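# Space bearing balls evenly and lower the cage onto them

## Task

Arrange the ball bearing's seven loose balls at even spacing, then lower the orange cage onto them from above so that every one of its pillars ends up pointing down into a gap between balls.

## Robot and tools

Robot: two arms on a table, left_arm (a left hand) and right_arm (a right hand, the mirror image). Each hand has five fingers. In the scene frame the origin sits on the table top halfway between the arms, z = 0 is the table surface and +z is up. left_arm's base is near (+0.029, +0.559, 0) m and right_arm's near (-0.031, -0.566, 0) m, so they face each other across the table. Arm names do not match image left/right.

Hand point: a point fixed to each palm, 0.05 m in front of it. Its +z runs along the straightened fingers, +y points out of the palm, and +x runs across the palm away from the thumb on the right hand (toward the thumb on the left hand). Straight fingertips reach 0.06 to 0.07 m past the point and sit 0.06 m behind it along -y. A wrist bracket on the little-finger side can strike things, and with the hand level the wrist may hang up to 0.11 m (palm down) below the point. A thumb turned across the palm plus curled fingers can hold objects roughly 0.035 to 0.065 m thick.

Row layout (used by execute_actions and move): 28 numbers, each in [-1, 1]. Numbers 1-6: left_arm dx, dy, dz, rx, ry, rz. Numbers 7-12: left hand motors in the order little, ring, middle, index, thumb_bend, thumb_turn. 13: left force_limit. 14: left speed. Numbers 15-28: the same fourteen for right_arm. The six pose numbers are an offset, not a pose: they count from that arm's current Hand target, along that Hand target's own axes, where 1.0 equals 0.6 m of travel or 180 degrees of turn; rx, ry, rz form one rotation vector. All zeros re-requests the current Hand target. Hand motor numbers are absolute targets: -1 open/straight, +1 closed; for thumb_turn -1 is beside the palm and +1 is across it. force_limit scales from about 0 N at -1 to 10 N at +1 (15 N for the two thumb motors). speed rises from near zero at -1 to full at +0.48 and above. No value means unchanged, so to keep a hand as is, resend its previous eight numbers (or, before any row was sent for it, its hand_measured six plus its hand_force_limit and hand_speed). For gentle grips close at speed -0.94 or below.

Tools:
- execute_actions(actions, cameras): actions is a list of actions; each action is a list of up to 15 rows, one per 1/30 s step; a short action repeats its final row. Every row of an action counts from the Hand target at that action's start, so repeating an offset keeps moving. Images return only when actions is empty or cameras names them.
- move(target, speed, blend, stop_force, zero, blocking, cameras): target is one 28-number row or a list of up to 15 rows, all offsets from the same starting Hand targets. speed is m/s, 0.002 to 3.6, default 0.25 (turns up to twice that in rad/s), one value or one per target. blend in metres rounds corners in a list. stop_force, 3 to 120 N, ends an arm's path when its wrist sensor feels that much push; omit it when backing away from a contact. zero resets the force baseline (default true); blocking=false returns early but cannot combine with stop_force. Paths are straight, ignore obstacles, last 0.5 to 10 s. Avoid passing near an arm's own base.
- wait(seconds 0 to 10), stop(), zoom_image(camera, region [x0,y0,x1,y1] pixels, at most 504 each way), show_instructions() for reference pages, zero_wrist_force(arm), finished_scene(scene 1 or 2).
Cameras: cam_low, cam_left_wrist, cam_right_wrist, all 896x504; ["all"] requests every one.

Results: end_effector_position (m) and quat_wxyz in the scene frame; Hand target is the last commanded pose after clipping (orientation is clipped within 32 degrees of the measured one). The move line reports done, off_target, moving, held or fault; limits=paced means clipping, limits=held means steps withheld. hand_measured, hand_stopped_by (moving, target, force, stalled, fault) and hand_load_n (fingertip N, positive opening) follow motor order. Wrist force/torque are in the end effector's axes.

Avoid: dropping or knocking anything off the table, fast hits, pushing targets far past a contact (arms are stiff), contact between the two arms or one hand gripping the other's fingers. A joint torque over its limit (wrist joints 26.3 N m) or about 150 N of outside force freezes that arm for 10 s. Motors heat when loaded or stretched; MOTOR HOT appears at 70 °C and at 85 °C the arm brakes for 30 to 60 s. Finish each scene with finished_scene once the cage rests with pillars between evenly spaced balls.

Each tool is called after "Emit:" by a JSON object that holds its "fn" and its "kwargs", one argument or row to a line.

Reference images:

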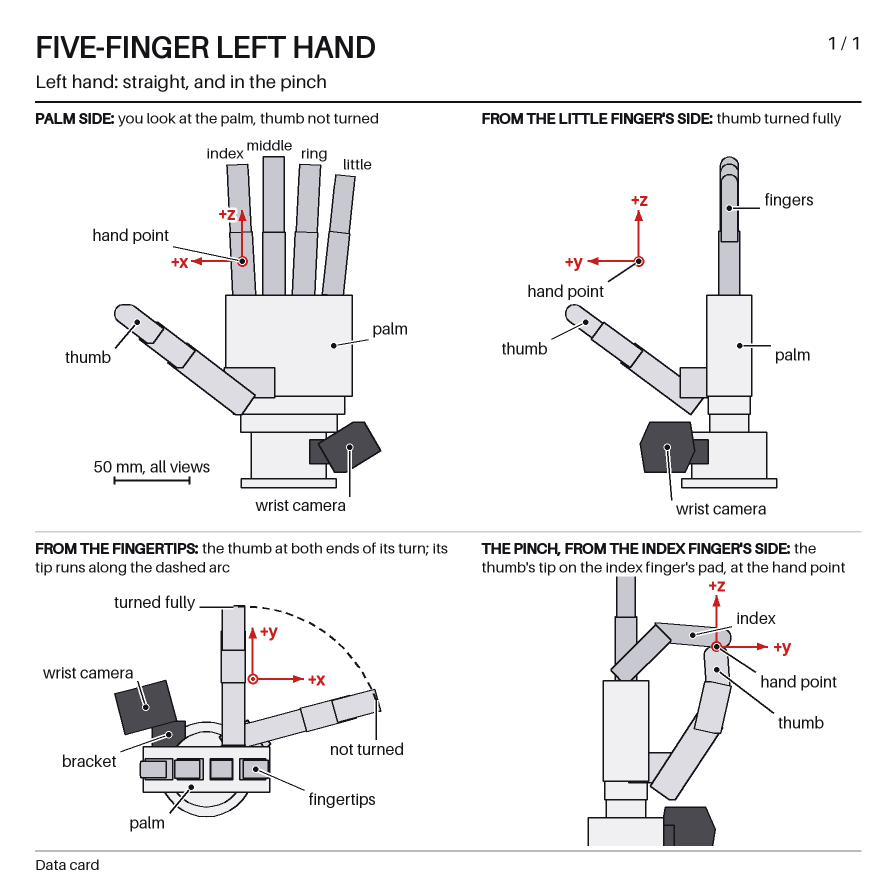

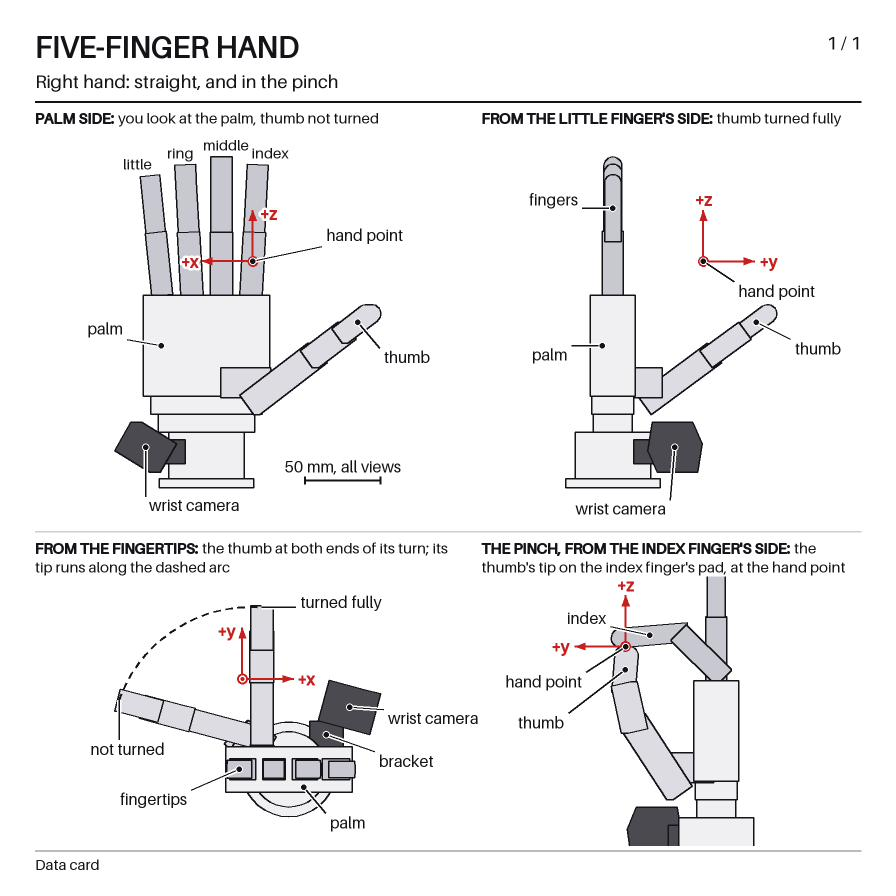

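## Session

Emit:
{"fn": "execute_actions", "kwargs": {
  "actions": []
}}

Scene clock: 0.00 s.
left_arm: end_effector_position=(+0.1612, +0.2945, +0.4856) hand_measured=(-1.000, -1.000, -1.000, -1.000, -1.000, -1.000) hand_load_n=(+0.0, +0.0, +0.0, +0.0, +0.0, +0.0) hand_stopped_by=(target, target, target, target, target, target) hand_force_limit=0.00 hand_speed=-0.80 end_effector_quat_wxyz=(+0.009, +0.950, -0.311, +0.004) | right_arm: end_effector_position=(+0.0892, -0.3000, +0.4854) hand_measured=(-1.000, -1.000, -1.000, -1.000, -1.000, -1.000) hand_load_n=(+0.0, +0.5, +0.0, +0.0, +0.0, +0.0) hand_stopped_by=(target, target, target, target, target, target) hand_force_limit=0.00 hand_speed=-0.80 end_effector_quat_wxyz=(+0.032, -0.357, +0.933, -0.003)
Joint positions: left_arm=[4.32 -1.421 -1.321 1.181 -1.552 1.862] | right_arm=[-1.164 -1.735 1.316 1.927 1.579 -1.899]
Joint velocities: within noise
Joint torques (N m): no reading
Motor temperatures (°C): left_arm=[26 29 26 36 32 34] | right_arm=[26 28 26 32 35 35]
Wrist force (N): no reading
Wrist torque (N m): no reading
Wrist force, peak (N): no reading
Hand target: left_arm +0.1612, +0.2945, +0.4856; +0.009, +0.950, -0.311, +0.004 | right_arm +0.0892, -0.3000, +0.4854; +0.032, -0.357, +0.933, -0.003

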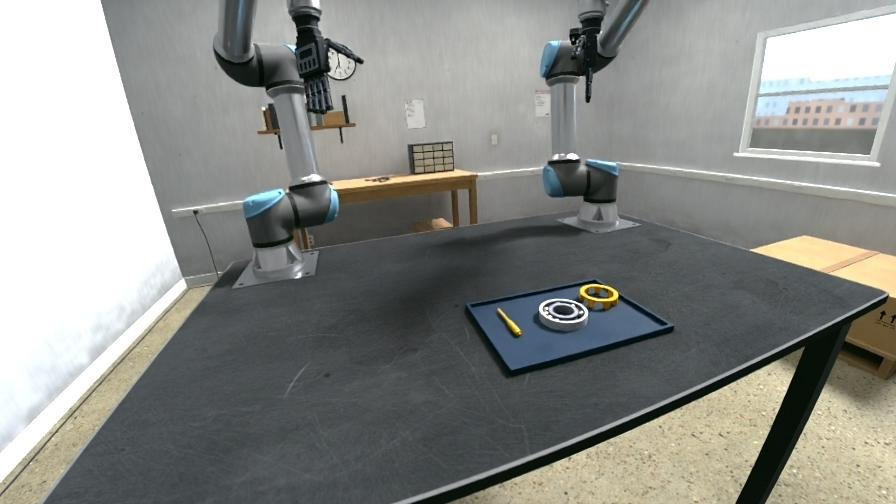

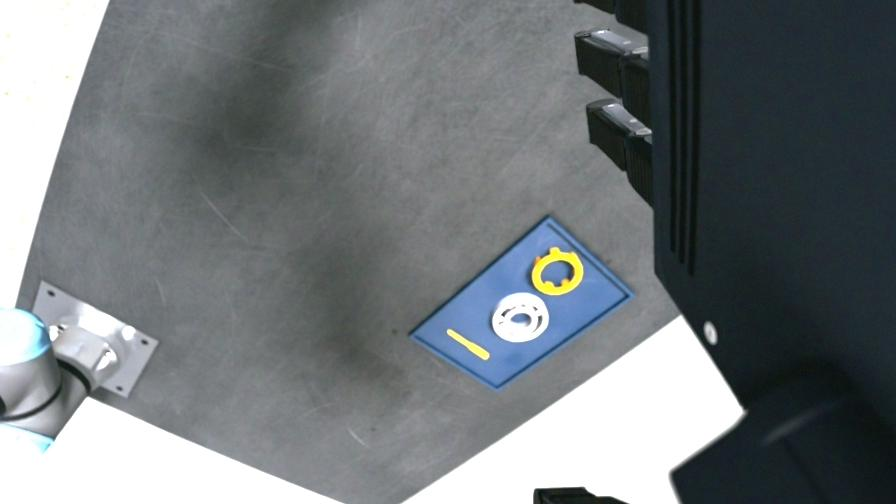

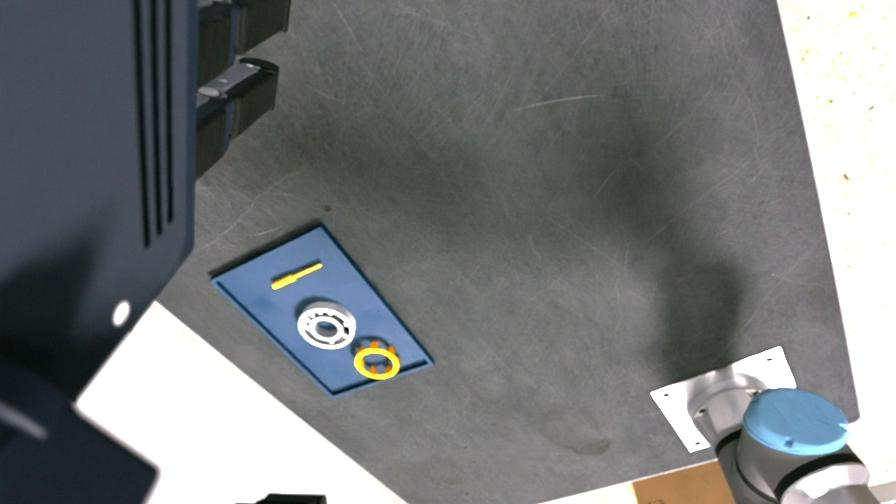

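Emit:
{"fn": "zoom_image", "kwargs": {
  "camera": "cam_low",
  "region": [460, 270, 680, 380]
}}

Emit:
{"fn": "zoom_image", "kwargs": {
  "camera": "cam_left_wrist",
  "region": [400, 210, 640, 390]
}}

Emit:
{"fn": "zoom_image", "kwargs": {
  "camera": "cam_right_wrist",
  "region": [200, 220, 440, 400]
}}

Scaled by 2.291.

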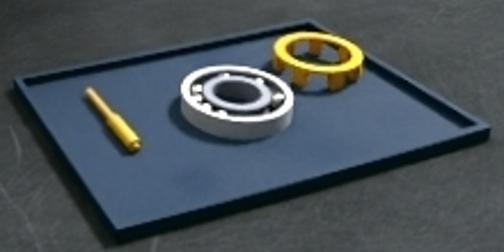

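Scaled by 2.100.

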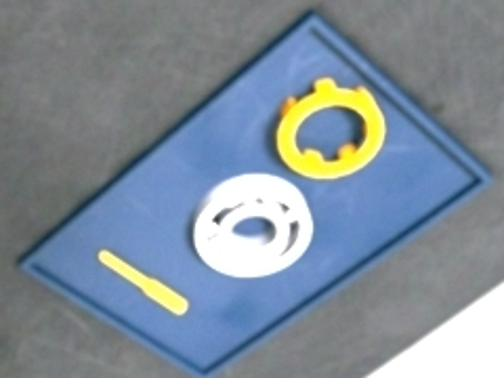

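Scaled by 2.100.

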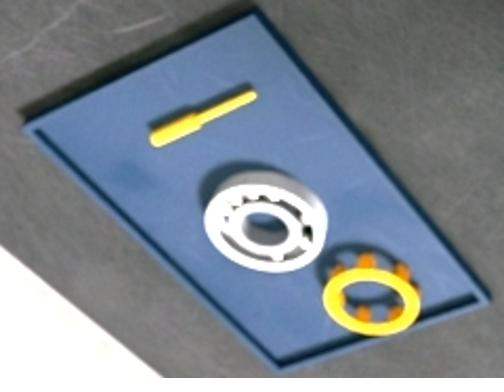

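Emit:
{"fn": "move", "kwargs": {
  "target": [0.6047,-0.0447,0.549,0,0,0,-1,-1,-1,-1,-1,-1,0,-0.8,0,0,0,0,0,0,-1,-1,-1,-1,-1,-1,0,-0.8],
  "cameras": ["all"]
}}

Scene clock: 4.27 s.
left_arm: end_effector_position=(+0.4703, +0.0948, +0.1611) hand_measured=(-1.000, -1.000, -1.000, -1.000, -1.000, -1.000) hand_load_n=(+0.0, +0.0, +0.5, +0.0, +0.0, +0.5) hand_stopped_by=(target, target, target, target, target, target) hand_force_limit=0.00 hand_speed=-0.80 end_effector_quat_wxyz=(+0.009, +0.950, -0.311, +0.004) | right_arm: end_effector_position=(+0.0892, -0.3000, +0.4854) hand_measured=(-1.000, -1.000, -1.000, -1.000, -1.000, -1.000) hand_load_n=(+0.0, +0.0, +0.0, +0.0, +0.0, +0.0) hand_stopped_by=(target, target, target, target, target, target) hand_force_limit=0.00 hand_speed=-0.80 end_effector_quat_wxyz=(+0.032, -0.357, +0.933, -0.003)
Joint positions: left_arm=[4.172 -2.336 -0.953 1.731 -1.554 1.714] | right_arm=[-1.164 -1.735 1.316 1.927 1.579 -1.899]
Joint torques (N m): left_arm=[6.93 34.8 26.52 -0.5 -0.69 2.37] | right_arm=[-0.47 -9.91 -15.2 2.3 -0.01 -0.18]
Wrist force (N): left_arm=[0.1 0.2 -0.1] | right_arm=[0.0 -0.1 0.0]
Wrist torque (N m): left_arm=[0.03 -0.02 0.10] | right_arm=[-0.02 -0.01 -0.01]
Wrist force, peak (N): left_arm=[-1.8 0.1 -1.4] | right_arm=[-0.3 0.2 0.3]
Hand target: left_arm +0.4704, +0.0948, +0.1611; +0.009, +0.950, -0.311, +0.004 | right_arm +0.0892, -0.3000, +0.4854; +0.032, -0.357, +0.933, -0.003
Off the commanded pose: left_arm 0.000 m, 0 deg | right_arm 0.000 m, 0 deg.
move: done
camera_calibration:
cam_left_wrist: T_world_to_cam=[[0.777477, 0.628911, -0.000370891, -0.432637], [0.52186, -0.644808, 0.558467, -0.280866], [0.350987, -0.434389, -0.829527, 0.122757], [0, 0, 0, 1]] pos_world=[0.439851, 0.14431, 0.258524]

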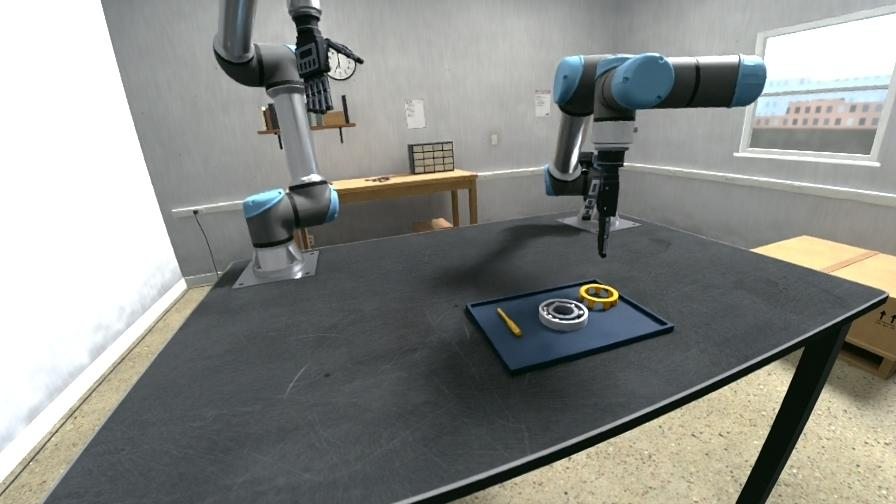

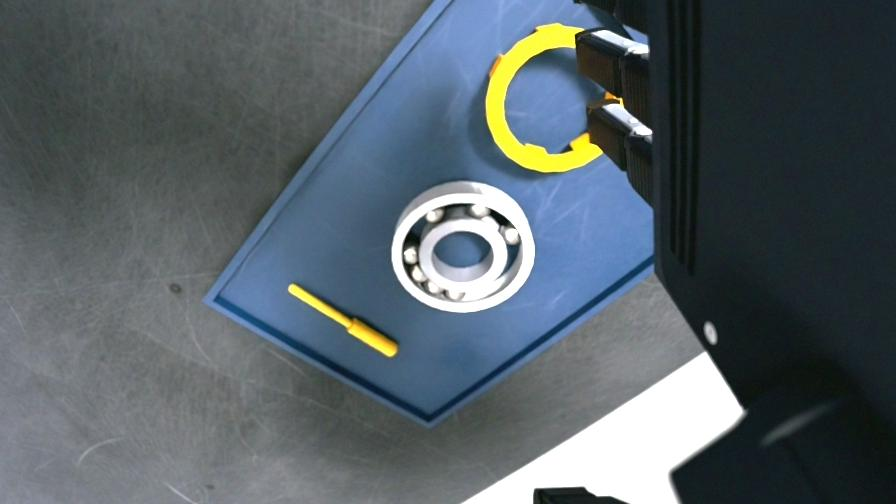

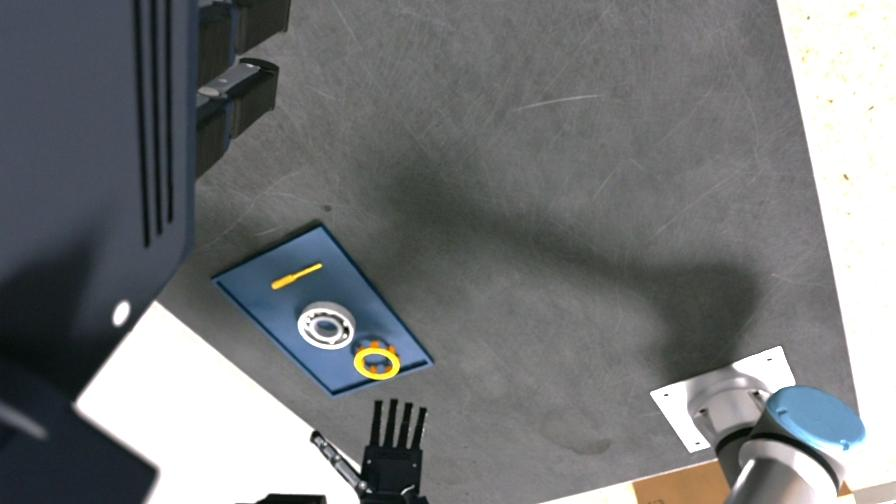

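Emit:
{"fn": "zoom_image", "kwargs": {
  "camera": "cam_left_wrist",
  "region": [370, 160, 560, 330]
}}

Emit:
{"fn": "zoom_image", "kwargs": {
  "camera": "cam_left_wrist",
  "region": [470, 10, 630, 180]
}}

Emit:
{"fn": "zoom_image", "kwargs": {
  "camera": "cam_left_wrist",
  "region": [200, 260, 460, 440]
}}

Emit:
{"fn": "zoom_image", "kwargs": {
  "camera": "cam_low",
  "region": [480, 275, 640, 350]
}}

Scaled by 2.653.

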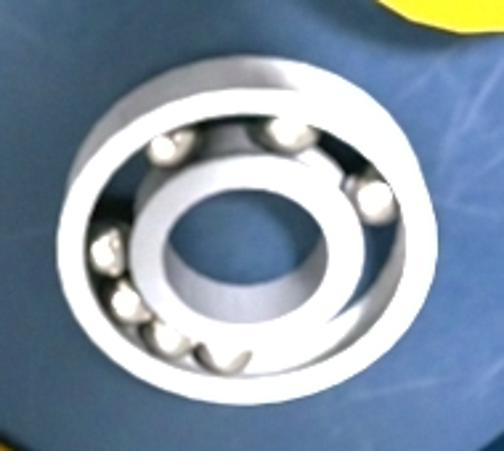

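Scaled by 2.965.

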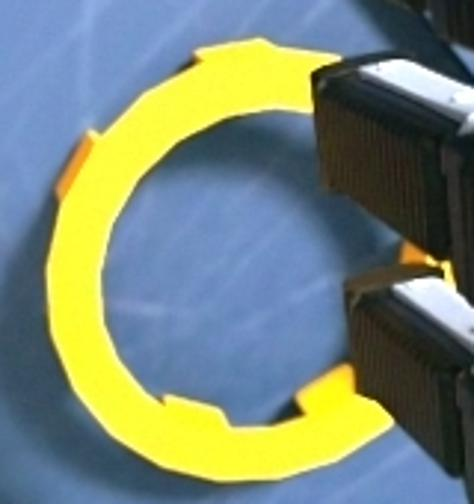

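Scaled by 1.938.

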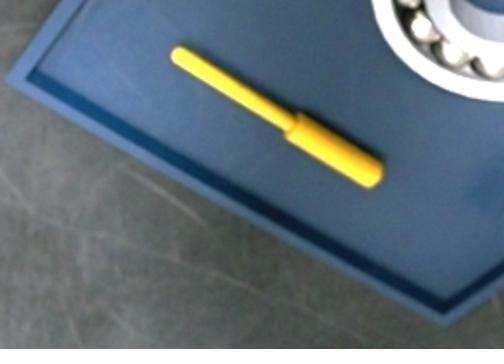

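Scaled by 3.150.

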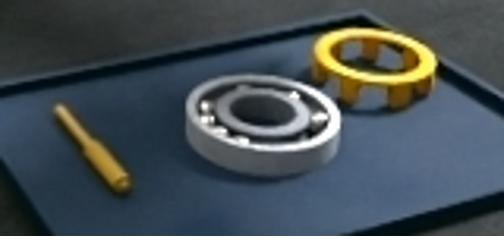

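Emit:
{"fn": "zoom_image", "kwargs": {
  "camera": "cam_left_wrist",
  "region": [385, 175, 465, 255]
}}

Emit:
{"fn": "zoom_image", "kwargs": {
  "camera": "cam_left_wrist",
  "region": [385, 235, 465, 315]
}}

Emit:
{"fn": "zoom_image", "kwargs": {
  "camera": "cam_left_wrist",
  "region": [455, 175, 545, 315]
}}

Scaled by 6.300.

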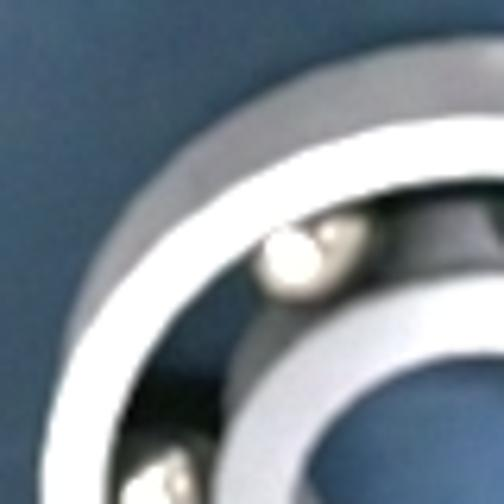

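Scaled by 6.300.

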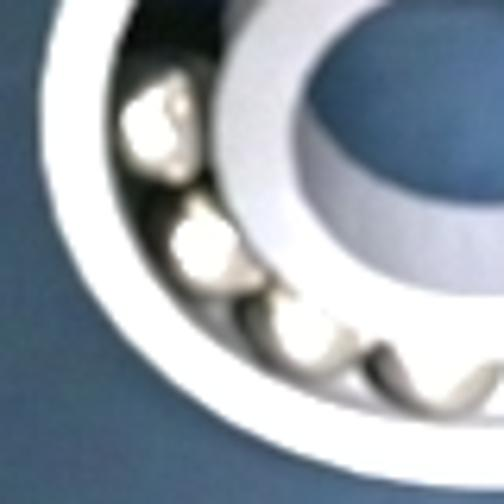

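Scaled by 3.600.

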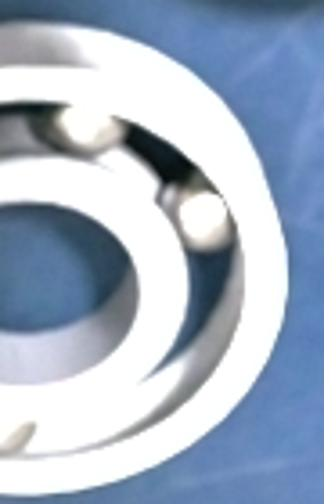

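Emit:
{"fn": "move", "kwargs": {
  "target": [-0.1762,-0.0435,-0.279,0,0,0,-1,-1,-1,-1,-1,-1,0,-0.8,-0.2147,-0.1508,0.125,0,0,0.6278,-1,-1,-1,-1,-1,-1,0,-0.8],
  "speed": 0.4,
  "cameras": []
}}

Scene clock: 13.57 s.
left_arm: end_effector_position=(+0.4002, +0.1819, +0.3266) hand_measured=(-1.000, -1.000, -1.000, -1.000, -1.000, -1.000) hand_load_n=(+0.0, +0.0, +0.0, +0.0, +0.0, +0.0) hand_stopped_by=(target, target, target, target, target, target) hand_force_limit=0.00 hand_speed=-0.80 end_effector_quat_wxyz=(+0.009, +0.950, -0.311, +0.004) | right_arm: end_effector_position=(+0.2498, -0.2802, +0.4204) hand_measured=(-1.000, -1.000, -1.000, -1.000, -1.000, -1.000) hand_load_n=(+0.0, +0.0, +0.0, +0.0, +0.0, +0.0) hand_stopped_by=(target, target, target, target, target, target) hand_force_limit=0.00 hand_speed=-0.80 end_effector_quat_wxyz=(+0.020, +0.581, +0.813, +0.025)
Joint positions: left_arm=[4.264 -2.003 -1.067 1.51 -1.553 1.806] | right_arm=[-0.98 -1.468 1.244 1.734 1.591 0.256]
Joint torques (N m): left_arm=[-10.03 23.04 30.62 -0.8 1.74 -2.65] | right_arm=[-8.67 -33.54 -11.17 3.77 -1.05 1.64]
Wrist force (N): left_arm=[0.1 0.2 -0.2] | right_arm=[-0.1 -0.1 0.3]
Wrist torque (N m): left_arm=[0.06 -0.01 0.01] | right_arm=[-0.01 -0.01 0.00]
Wrist force, peak (N): left_arm=[-0.3 0.1 -0.7] | right_arm=[0.1 0.7 0.4]
Hand target: left_arm +0.4002, +0.1818, +0.3265; +0.009, +0.950, -0.311, +0.004 | right_arm +0.2498, -0.2802, +0.4205; +0.020, +0.581, +0.813, +0.025
Off the commanded pose: left_arm 0.000 m, 0 deg | right_arm 0.000 m, 0 deg.
move: done
No camera images: "cameras" was empty.

Emit:
{"fn": "move", "kwargs": {
  "target": [0,0,0,0,0,0,-1,-1,-1,-1,-1,-1,0,-0.8,-0.0078,0.4713,0.3148,0.2289,0.3069,0.5717,-1,-1,-0.1,-0.1,-1,1,-0.2,-0.3],
  "speed": 0.4,
  "cameras": ["all"]
}}

Scene clock: 17.27 s.
left_arm: end_effector_position=(+0.4002, +0.1818, +0.3265) hand_measured=(-1.000, -1.000, -1.000, -1.000, -1.000, -1.000) hand_load_n=(+0.0, +0.0, +0.0, +0.0, +0.0, +0.0) hand_stopped_by=(target, target, target, target, target, target) hand_force_limit=0.00 hand_speed=-0.80 end_effector_quat_wxyz=(+0.009, +0.950, -0.311, +0.004) | right_arm: end_effector_position=(+0.5299, -0.1902, +0.2500) hand_measured=(-1.000, -1.000, -0.100, -0.100, -1.000, +1.000) hand_load_n=(-0.5, +0.0, +0.0, +0.0, +0.0, +0.0) hand_stopped_by=(target, target, target, target, target, target) hand_force_limit=-0.20 hand_speed=-0.30 end_effector_quat_wxyz=(-0.499, +0.866, -0.028, +0.016)
Joint positions: left_arm=[4.264 -2.003 -1.067 1.51 -1.553 1.806] | right_arm=[-1.473 -0.793 0.823 1.274 0.546 1.881]
Joint torques (N m): left_arm=[-10.19 23.09 30.4 -0.58 0.43 -2.8] | right_arm=[12.58 -35.52 -23.55 0.44 -2.36 1.58]
Wrist force (N): left_arm=[-0.1 0.0 0.2] | right_arm=[-0.3 0.8 0.7]
Wrist torque (N m): left_arm=[-0.01 0.03 0.01] | right_arm=[-0.03 0.10 0.03]
Wrist force, peak (N): left_arm=[0.2 0.4 -0.4] | right_arm=[0.4 2.1 1.2]
Hand target: left_arm +0.4002, +0.1818, +0.3265; +0.009, +0.950, -0.311, +0.004 | right_arm +0.5299, -0.1901, +0.2499; -0.499, +0.866, -0.028, +0.016
Off the commanded pose: left_arm 0.000 m, 0 deg | right_arm 0.000 m, 0 deg.
move: done
camera_calibration:
cam_left_wrist: T_world_to_cam=[[0.777477, 0.628911, -0.000370891, -0.432852], [0.52186, -0.644808, 0.558467, -0.280491], [0.350987, -0.434389, -0.829527, 0.322401], [0, 0, 0, 1]] pos_world=[0.369751, 0.23141, 0.423924]
cam_right_wrist: T_world_to_cam=[[0.256149, -0.502209, -0.825938, -0.0266889], [-0.837205, -0.542372, 0.0701445, 0.311061], [-0.483193, 0.673512, -0.55938, 0.637044], [0, 0, 0, 1]] pos_world=[0.575073, -0.273749, 0.312487]

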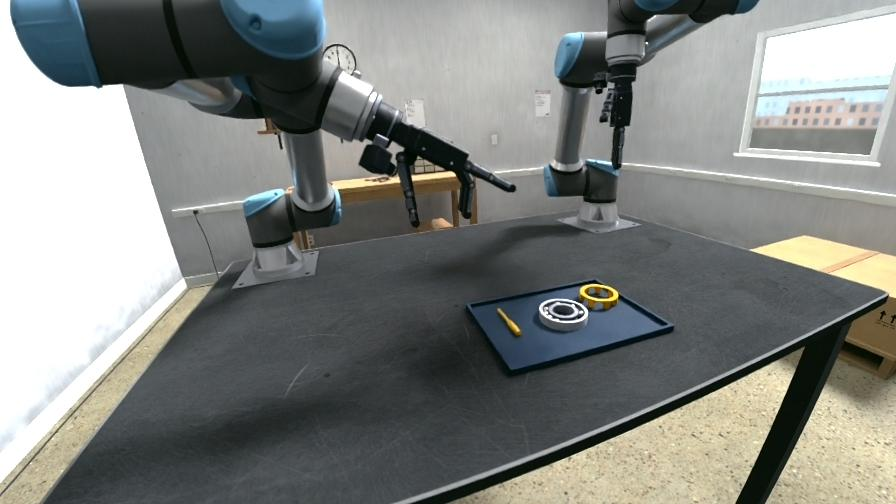

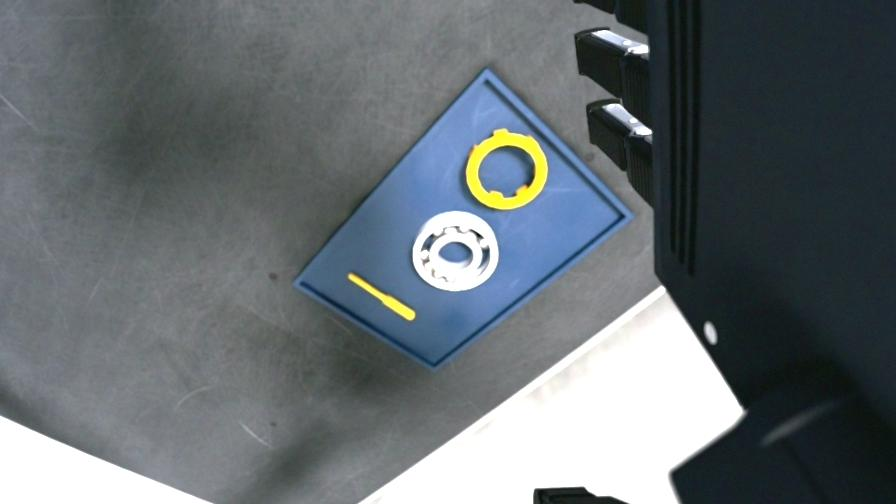

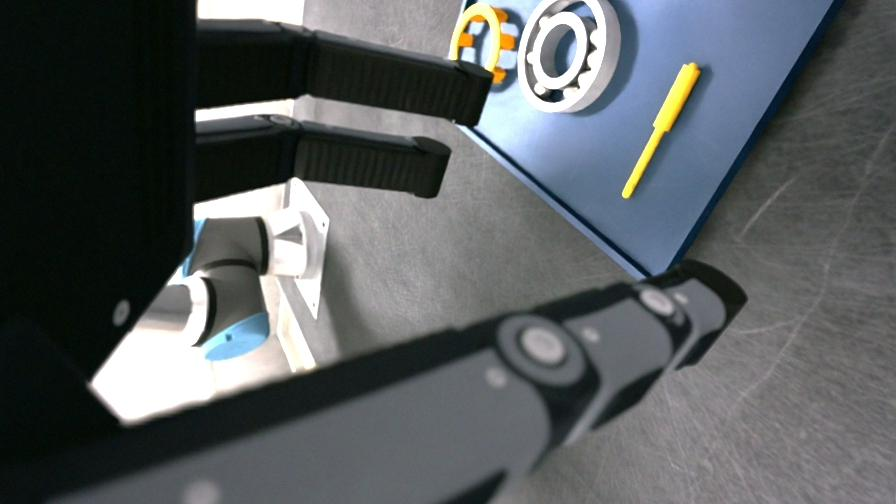

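Emit:
{"fn": "zoom_image", "kwargs": {
  "camera": "cam_right_wrist",
  "region": [580, 40, 740, 210]
}}

Emit:
{"fn": "zoom_image", "kwargs": {
  "camera": "cam_right_wrist",
  "region": [440, 0, 640, 120]
}}

Emit:
{"fn": "zoom_image", "kwargs": {
  "camera": "cam_left_wrist",
  "region": [400, 110, 580, 300]
}}

Scaled by 2.965.

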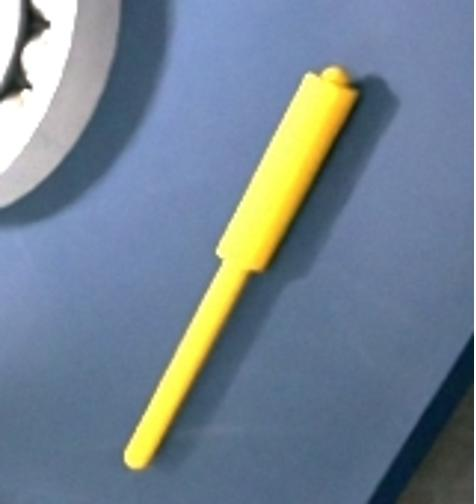

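Scaled by 2.520.

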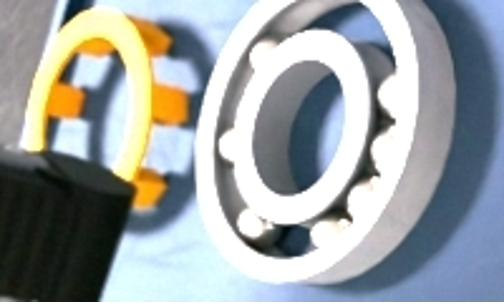

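Scaled by 2.653.

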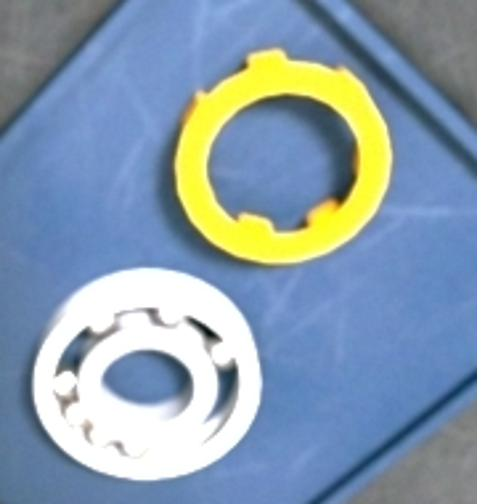

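Emit:
{"fn": "move", "kwargs": {
  "target": [0,0,0,0,0,0,-1,-1,-1,-1,-1,-1,0,-0.8,-0.0138,0.122,0.288,0,0,0,-1,-1,-0.1,-0.1,-1,1,-0.2,-0.3],
  "speed": 0.25,
  "cameras": ["cam_right_wrist","cam_low"]
}}

Scene clock: 19.80 s.
left_arm: end_effector_position=(+0.4002, +0.1818, +0.3265) hand_measured=(-1.000, -1.000, -1.000, -1.000, -1.000, -1.000) hand_load_n=(+0.0, +0.0, +0.0, +0.0, +0.0, +0.0) hand_stopped_by=(target, target, target, target, target, target) hand_force_limit=0.00 hand_speed=-0.80 end_effector_quat_wxyz=(+0.009, +0.950, -0.311, +0.004) | right_arm: end_effector_position=(+0.5290, -0.0769, +0.1001) hand_measured=(-1.000, -1.000, -0.100, -0.100, -1.000, +1.000) hand_load_n=(+0.0, +0.0, +0.0, +0.0, +0.0, +0.0) hand_stopped_by=(target, target, target, target, target, target) hand_force_limit=-0.20 hand_speed=-0.30 end_effector_quat_wxyz=(-0.499, +0.866, -0.028, +0.016)
Joint positions: left_arm=[4.264 -2.003 -1.067 1.51 -1.553 1.806] | right_arm=[-1.292 -0.635 0.859 0.824 0.616 2.186]
Joint torques (N m): left_arm=[-10.1 23.81 30.32 -0.47 -0.62 -2.75] | right_arm=[-2.78 -51.29 -10.31 0.48 -2.13 1.08]
Wrist force (N): left_arm=[0.1 0.1 0.0] | right_arm=[-0.3 0.3 0.6]
Wrist torque (N m): left_arm=[0.02 -0.01 0.02] | right_arm=[-0.09 0.12 0.06]
Wrist force, peak (N): left_arm=[-0.2 0.2 -0.4] | right_arm=[-0.3 1.6 2.5]
Hand target: left_arm +0.4002, +0.1818, +0.3265; +0.009, +0.950, -0.311, +0.004 | right_arm +0.5290, -0.0769, +0.1000; -0.499, +0.866, -0.028, +0.016
Off the commanded pose: left_arm 0.000 m, 0 deg | right_arm 0.000 m, 0 deg.
move: done
camera_calibration:
cam_right_wrist: T_world_to_cam=[[0.25616, -0.502095, -0.826004, -0.0933933], [-0.837142, -0.542471, 0.0701328, 0.382169], [-0.483296, 0.673518, -0.559284, 0.476561], [0, 0, 0, 1]] pos_world=[0.574173, -0.160549, 0.162587]
Images, in order (width x height): cam_low 896x504, cam_right_wrist 896x504.

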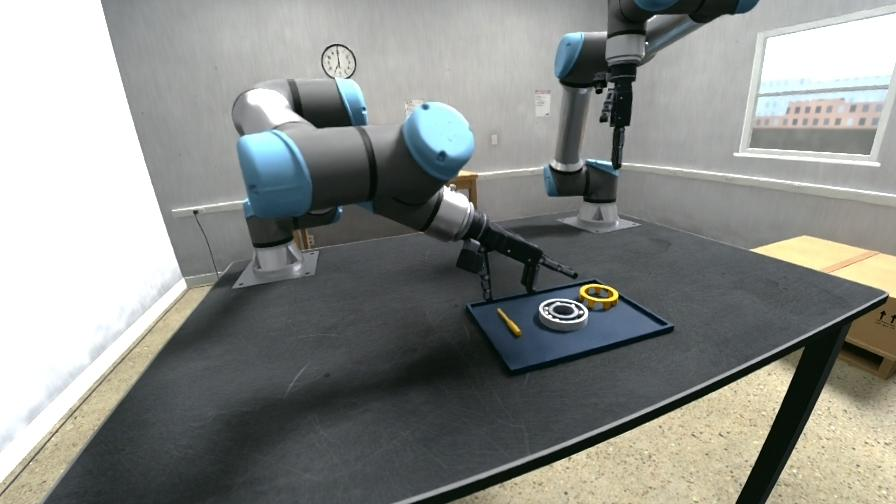

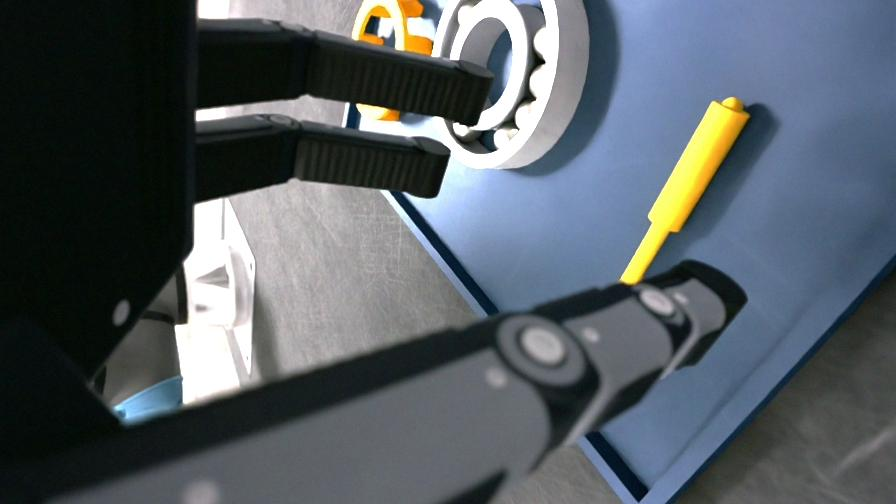

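Emit:
{"fn": "move", "kwargs": {
  "target": [0,0,0,0,0,0,-1,-1,-1,-1,-1,-1,0,-0.8,0.0,0.0793,0.0460,0,0,0,-1,-1,-0.1,-0.1,-1,1,-0.2,-0.3],
  "speed": 0.1,
  "stop_force": 5,
  "cameras": ["all"]
}}

Scene clock: 21.67 s.
left_arm: end_effector_position=(+0.4002, +0.1818, +0.3265) hand_measured=(-1.000, -1.000, -1.000, -1.000, -1.000, -1.000) hand_load_n=(+0.0, +0.0, +0.0, +0.0, +0.0, +0.0) hand_stopped_by=(target, target, target, target, target, target) hand_force_limit=0.00 hand_speed=-0.80 end_effector_quat_wxyz=(+0.009, +0.950, -0.311, +0.004) | right_arm: end_effector_position=(+0.5290, -0.0769, +0.0450) hand_measured=(-1.000, -1.000, -0.100, -0.100, -1.000, +1.000) hand_load_n=(+0.0, +0.0, +0.0, +0.0, +0.0, +0.0) hand_stopped_by=(target, target, target, target, target, target) hand_force_limit=-0.20 hand_speed=-0.30 end_effector_quat_wxyz=(-0.499, +0.866, -0.028, +0.016)
Joint positions: left_arm=[4.264 -2.003 -1.067 1.51 -1.553 1.806] | right_arm=[-1.292 -0.589 0.917 0.719 0.617 2.187]
Joint torques (N m): left_arm=[-9.74 23.7 30.05 -0.55 -0.65 -2.79] | right_arm=[10.6 -64.74 -24.97 0.12 0.58 0.07]
Wrist force (N): left_arm=[-0.3 0.1 -0.1] | right_arm=[-0.3 0.7 0.8]
Wrist torque (N m): left_arm=[0.03 0.06 0.00] | right_arm=[-0.06 0.10 0.03]
Wrist force, peak (N): left_arm=[-0.4 0.1 -0.5] | right_arm=[-0.3 1.6 1.2]
Hand target: left_arm +0.4002, +0.1818, +0.3265; +0.009, +0.950, -0.311, +0.004 | right_arm +0.5290, -0.0769, +0.0450; -0.499, +0.866, -0.028, +0.016
Off the commanded pose: left_arm 0.000 m, 0 deg | right_arm 0.000 m, 0 deg.
move: done
camera_calibration:
cam_left_wrist: T_world_to_cam=[[0.777477, 0.628911, -0.000370891, -0.432852], [0.52186, -0.644808, 0.558467, -0.280491], [0.350987, -0.434389, -0.829527, 0.322401], [0, 0, 0, 1]] pos_world=[0.369751, 0.23141, 0.423924]
cam_right_wrist: T_world_to_cam=[[0.256073, -0.502103, -0.826026, -0.138805], [-0.837188, -0.542396, 0.0701651, 0.386122], [-0.483264, 0.673571, -0.559247, 0.445663], [0, 0, 0, 1]] pos_world=[0.574173, -0.160449, 0.107488]

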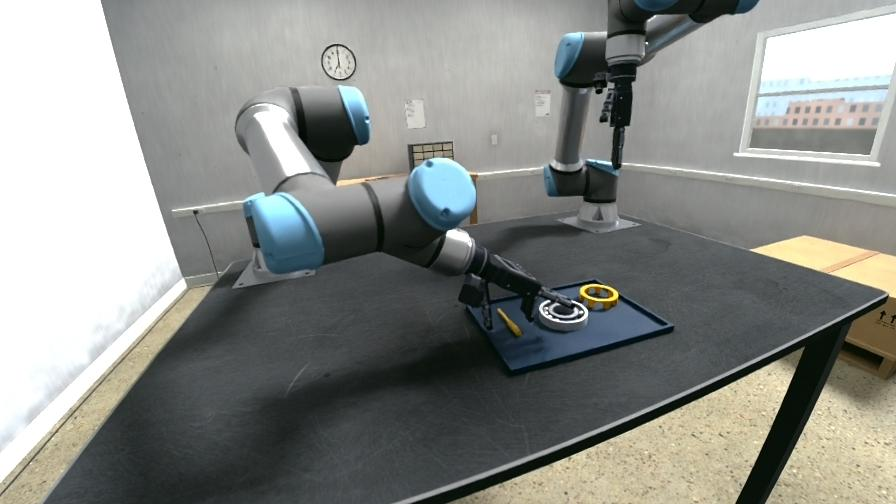

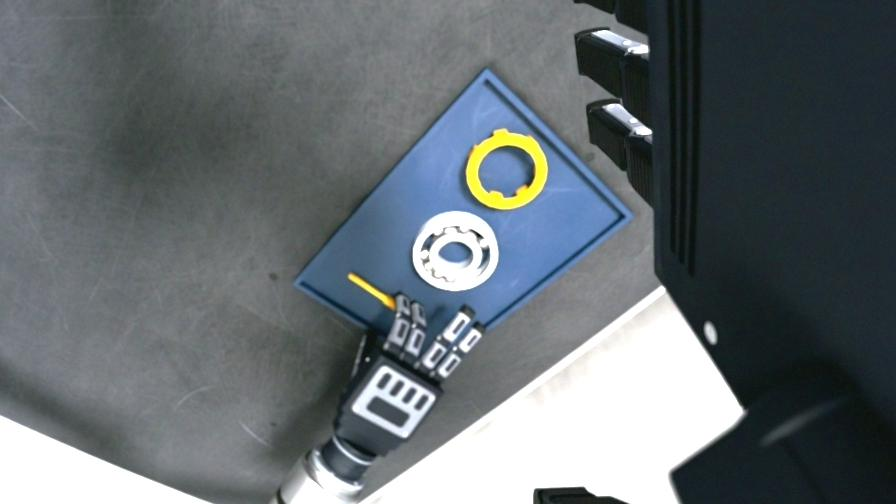

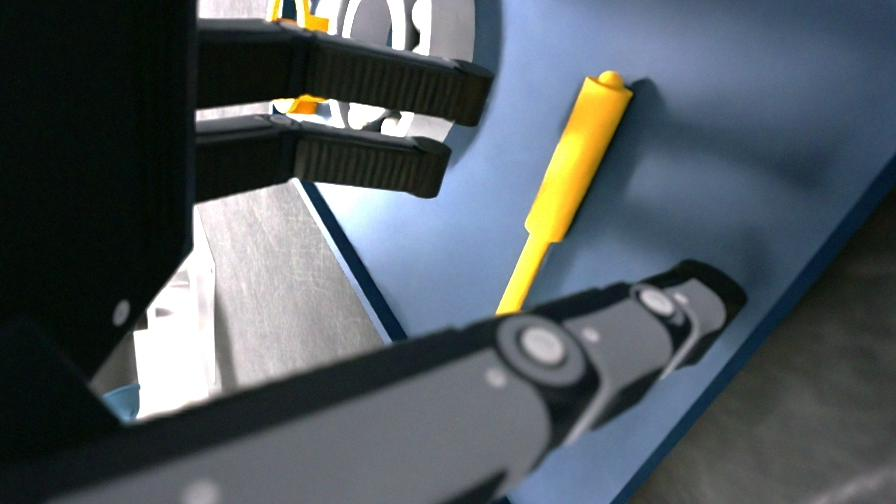

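Emit:
{"fn": "move", "kwargs": {
  "target": [0,0,0,0,0,0,-1,-1,-1,-1,-1,-1,0,-0.8,0.0,0.0,0.0,0,0,0,1,1,-0.1,-0.1,-0.6,1,-0.2,-0.3],
  "speed": 0.1,
  "cameras": ["cam_right_wrist"]
}}

Scene clock: 23.43 s.
left_arm: end_effector_position=(+0.4002, +0.1818, +0.3265) hand_measured=(-1.000, -1.000, -1.000, -1.000, -1.000, -1.000) hand_load_n=(+0.0, +0.0, +0.0, +0.0, +0.0, +0.0) hand_stopped_by=(target, target, target, target, target, target) hand_force_limit=0.00 hand_speed=-0.80 end_effector_quat_wxyz=(+0.009, +0.950, -0.311, +0.004) | right_arm: end_effector_position=(+0.5290, -0.0769, +0.0450) hand_measured=(+1.000, +1.000, -0.100, -0.100, -0.600, +1.000) hand_load_n=(+0.0, +0.0, +0.0, +0.0, +0.0, +0.0) hand_stopped_by=(target, target, target, target, target, target) hand_force_limit=-0.20 hand_speed=-0.30 end_effector_quat_wxyz=(-0.499, +0.866, -0.028, +0.016)
Joint positions: left_arm=[4.264 -2.003 -1.067 1.51 -1.553 1.806] | right_arm=[-1.292 -0.589 0.917 0.719 0.617 2.186]
Joint torques (N m): left_arm=[-9.63 23.26 30.13 -0.6 -0.76 -2.66] | right_arm=[9.5 -64.28 -21.77 0.79 -1.07 -1.32]
Wrist force (N): left_arm=[0.1 0.0 -0.1] | right_arm=[-0.4 0.6 0.7]
Wrist torque (N m): left_arm=[0.02 0.00 0.02] | right_arm=[-0.04 0.12 0.03]
Wrist force, peak (N): left_arm=[-0.4 0.6 -0.4] | right_arm=[-0.3 0.7 0.9]
Hand target: left_arm +0.4002, +0.1818, +0.3265; +0.009, +0.950, -0.311, +0.004 | right_arm +0.5290, -0.0769, +0.0450; -0.499, +0.866, -0.028, +0.016
Off the commanded pose: left_arm 0.000 m, 0 deg | right_arm 0.000 m, 0 deg.
move: done
camera_calibration:
cam_right_wrist: T_world_to_cam=[[0.256084, -0.502121, -0.826012, -0.138815], [-0.837228, -0.54234, 0.070119, 0.386159], [-0.483187, 0.673604, -0.559274, 0.445627], [0, 0, 0, 1]] pos_world=[0.574173, -0.160449, 0.107487]
Images, in order (width x height): cam_right_wrist 896x504.

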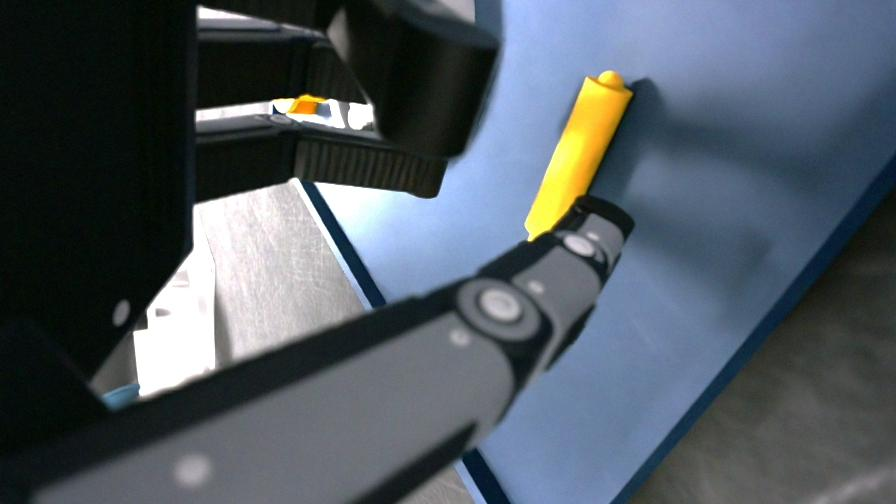

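Emit:
{"fn": "move", "kwargs": {
  "target": [0,0,0,0,0,0,-1,-1,-1,-1,-1,-1,0,-0.8,0.0,0.02,0.0154,0,0,0,1,1,-0.1,-0.1,-0.6,1,-0.2,-0.3],
  "speed": 0.05,
  "stop_force": 4,
  "cameras": ["cam_right_wrist"]
}}

Scene clock: 25.17 s.
left_arm: end_effector_position=(+0.4002, +0.1818, +0.3265) hand_measured=(-1.000, -1.000, -1.000, -1.000, -1.000, -1.000) hand_load_n=(+0.0, +0.0, +0.0, +0.0, +0.0, +0.0) hand_stopped_by=(target, target, target, target, target, target) hand_force_limit=0.00 hand_speed=-0.80 end_effector_quat_wxyz=(+0.009, +0.950, -0.311, +0.004) | right_arm: end_effector_position=(+0.5292, -0.0748, +0.0300) hand_measured=(+1.000, +1.000, -0.100, -0.100, -0.600, +1.000) hand_load_n=(+0.0, +0.0, +0.0, +0.0, +0.0, +0.0) hand_stopped_by=(target, target, target, target, target, target) hand_force_limit=-0.20 hand_speed=-0.30 end_effector_quat_wxyz=(-0.499, +0.866, -0.028, +0.016)
Joint positions: left_arm=[4.264 -2.003 -1.067 1.51 -1.553 1.806] | right_arm=[-1.289 -0.572 0.924 0.692 0.618 2.191]
Joint torques (N m): left_arm=[-10.12 23.43 29.69 -0.58 -0.72 -2.59] | right_arm=[-7.64 -65.66 -22.45 2.81 -1.89 -1.39]
Wrist force (N): left_arm=[-0.2 0.3 0.1] | right_arm=[-0.3 0.6 0.7]
Wrist torque (N m): left_arm=[0.05 0.05 -0.01] | right_arm=[-0.04 0.11 -0.05]
Wrist force, peak (N): left_arm=[-0.3 0.2 -0.4] | right_arm=[-0.2 0.9 0.9]
Hand target: left_arm +0.4002, +0.1818, +0.3265; +0.009, +0.950, -0.311, +0.004 | right_arm +0.5292, -0.0749, +0.0300; -0.499, +0.866, -0.028, +0.016
Off the commanded pose: left_arm 0.000 m, 0 deg | right_arm 0.000 m, 0 deg.
move: done
camera_calibration:
cam_right_wrist: T_world_to_cam=[[0.25616, -0.502095, -0.826004, -0.150293], [-0.837142, -0.542471, 0.0701328, 0.388392], [-0.483296, 0.673518, -0.559284, 0.436038], [0, 0, 0, 1]] pos_world=[0.574373, -0.158449, 0.0924873]
Images, in order (width x height): cam_right_wrist 896x504.

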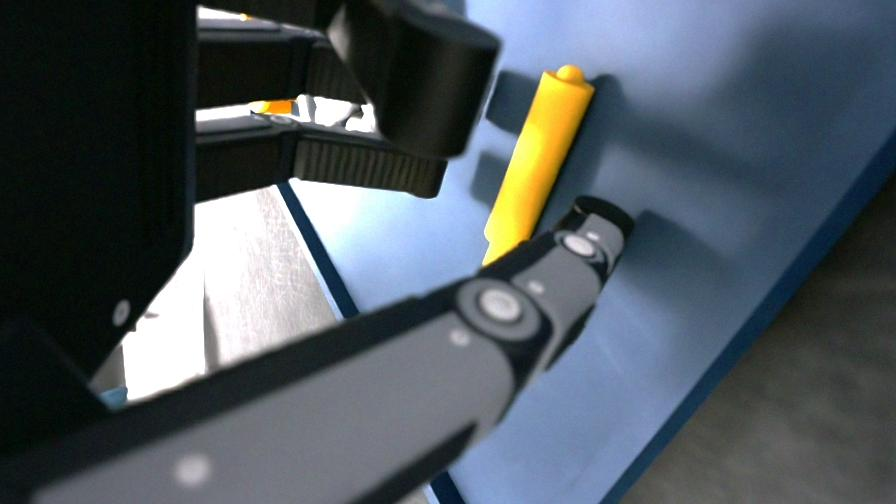

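Emit:
{"fn": "move", "kwargs": {
  "target": [0,0,0,0,0,0,-1,-1,-1,-1,-1,-1,0,-0.8,0.0,0.00865,0.005,0,0,0,1,1,0.0,0.0,-0.45,1,-0.2,-0.3],
  "speed": 0.05,
  "stop_force": 4,
  "cameras": ["cam_right_wrist"]
}}

Scene clock: 26.73 s.
left_arm: end_effector_position=(+0.4002, +0.1818, +0.3265) hand_measured=(-1.000, -1.000, -1.000, -1.000, -1.000, -1.000) hand_load_n=(+0.0, +0.0, +0.0, +0.0, +0.0, +0.0) hand_stopped_by=(target, target, target, target, target, target) hand_force_limit=0.00 hand_speed=-0.80 end_effector_quat_wxyz=(+0.009, +0.950, -0.311, +0.004) | right_arm: end_effector_position=(+0.5292, -0.0749, +0.0264) hand_measured=(+1.000, +1.000, +0.000, +0.000, -0.450, +1.000) hand_load_n=(+0.5, +0.0, -0.5, +0.0, +0.0, +0.0) hand_stopped_by=(target, target, target, target, target, target) hand_force_limit=-0.20 hand_speed=-0.30 end_effector_quat_wxyz=(-0.499, +0.866, -0.028, +0.016)
Joint positions: left_arm=[4.264 -2.003 -1.067 1.51 -1.553 1.806] | right_arm=[-1.289 -0.568 0.926 0.686 0.618 2.191]
Joint torques (N m): left_arm=[-10.11 23.22 29.71 -0.58 -0.81 -2.68] | right_arm=[-9.34 -61 -21.26 2.33 0.68 -1.35]
Wrist force (N): left_arm=[-0.1 0.0 -0.4] | right_arm=[0.2 -4.8 -1.6]
Wrist torque (N m): left_arm=[0.03 0.03 0.01] | right_arm=[-0.10 0.17 -0.18]
Wrist force, peak (N): left_arm=[0.0 0.2 -0.6] | right_arm=[0.6 -15.4 -6.1]
Hand target: left_arm +0.4002, +0.1818, +0.3265; +0.009, +0.950, -0.311, +0.004 | right_arm +0.5292, -0.0749, +0.0264; -0.499, +0.866, -0.028, +0.016 (not the last commanded pose)
Off the commanded pose: left_arm 0.000 m, 0 deg | right_arm 0.002 m, 0 deg.
move: contact (right_arm)
camera_calibration:
cam_right_wrist: T_world_to_cam=[[0.256285, -0.501989, -0.82603, -0.15332], [-0.837168, -0.542459, 0.0699184, 0.38868], [-0.483186, 0.673606, -0.559273, 0.433973], [0, 0, 0, 1]] pos_world=[0.574373, -0.158449, 0.0888866]
Images, in order (width x height): cam_right_wrist 896x504.

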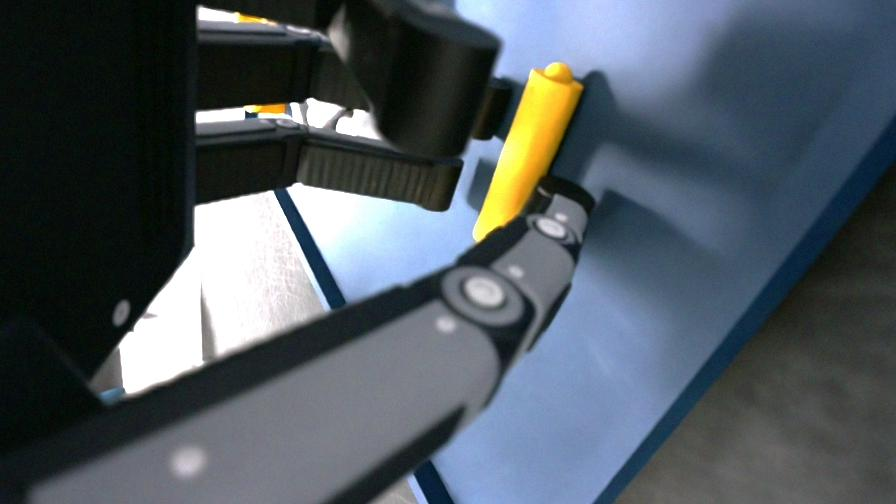

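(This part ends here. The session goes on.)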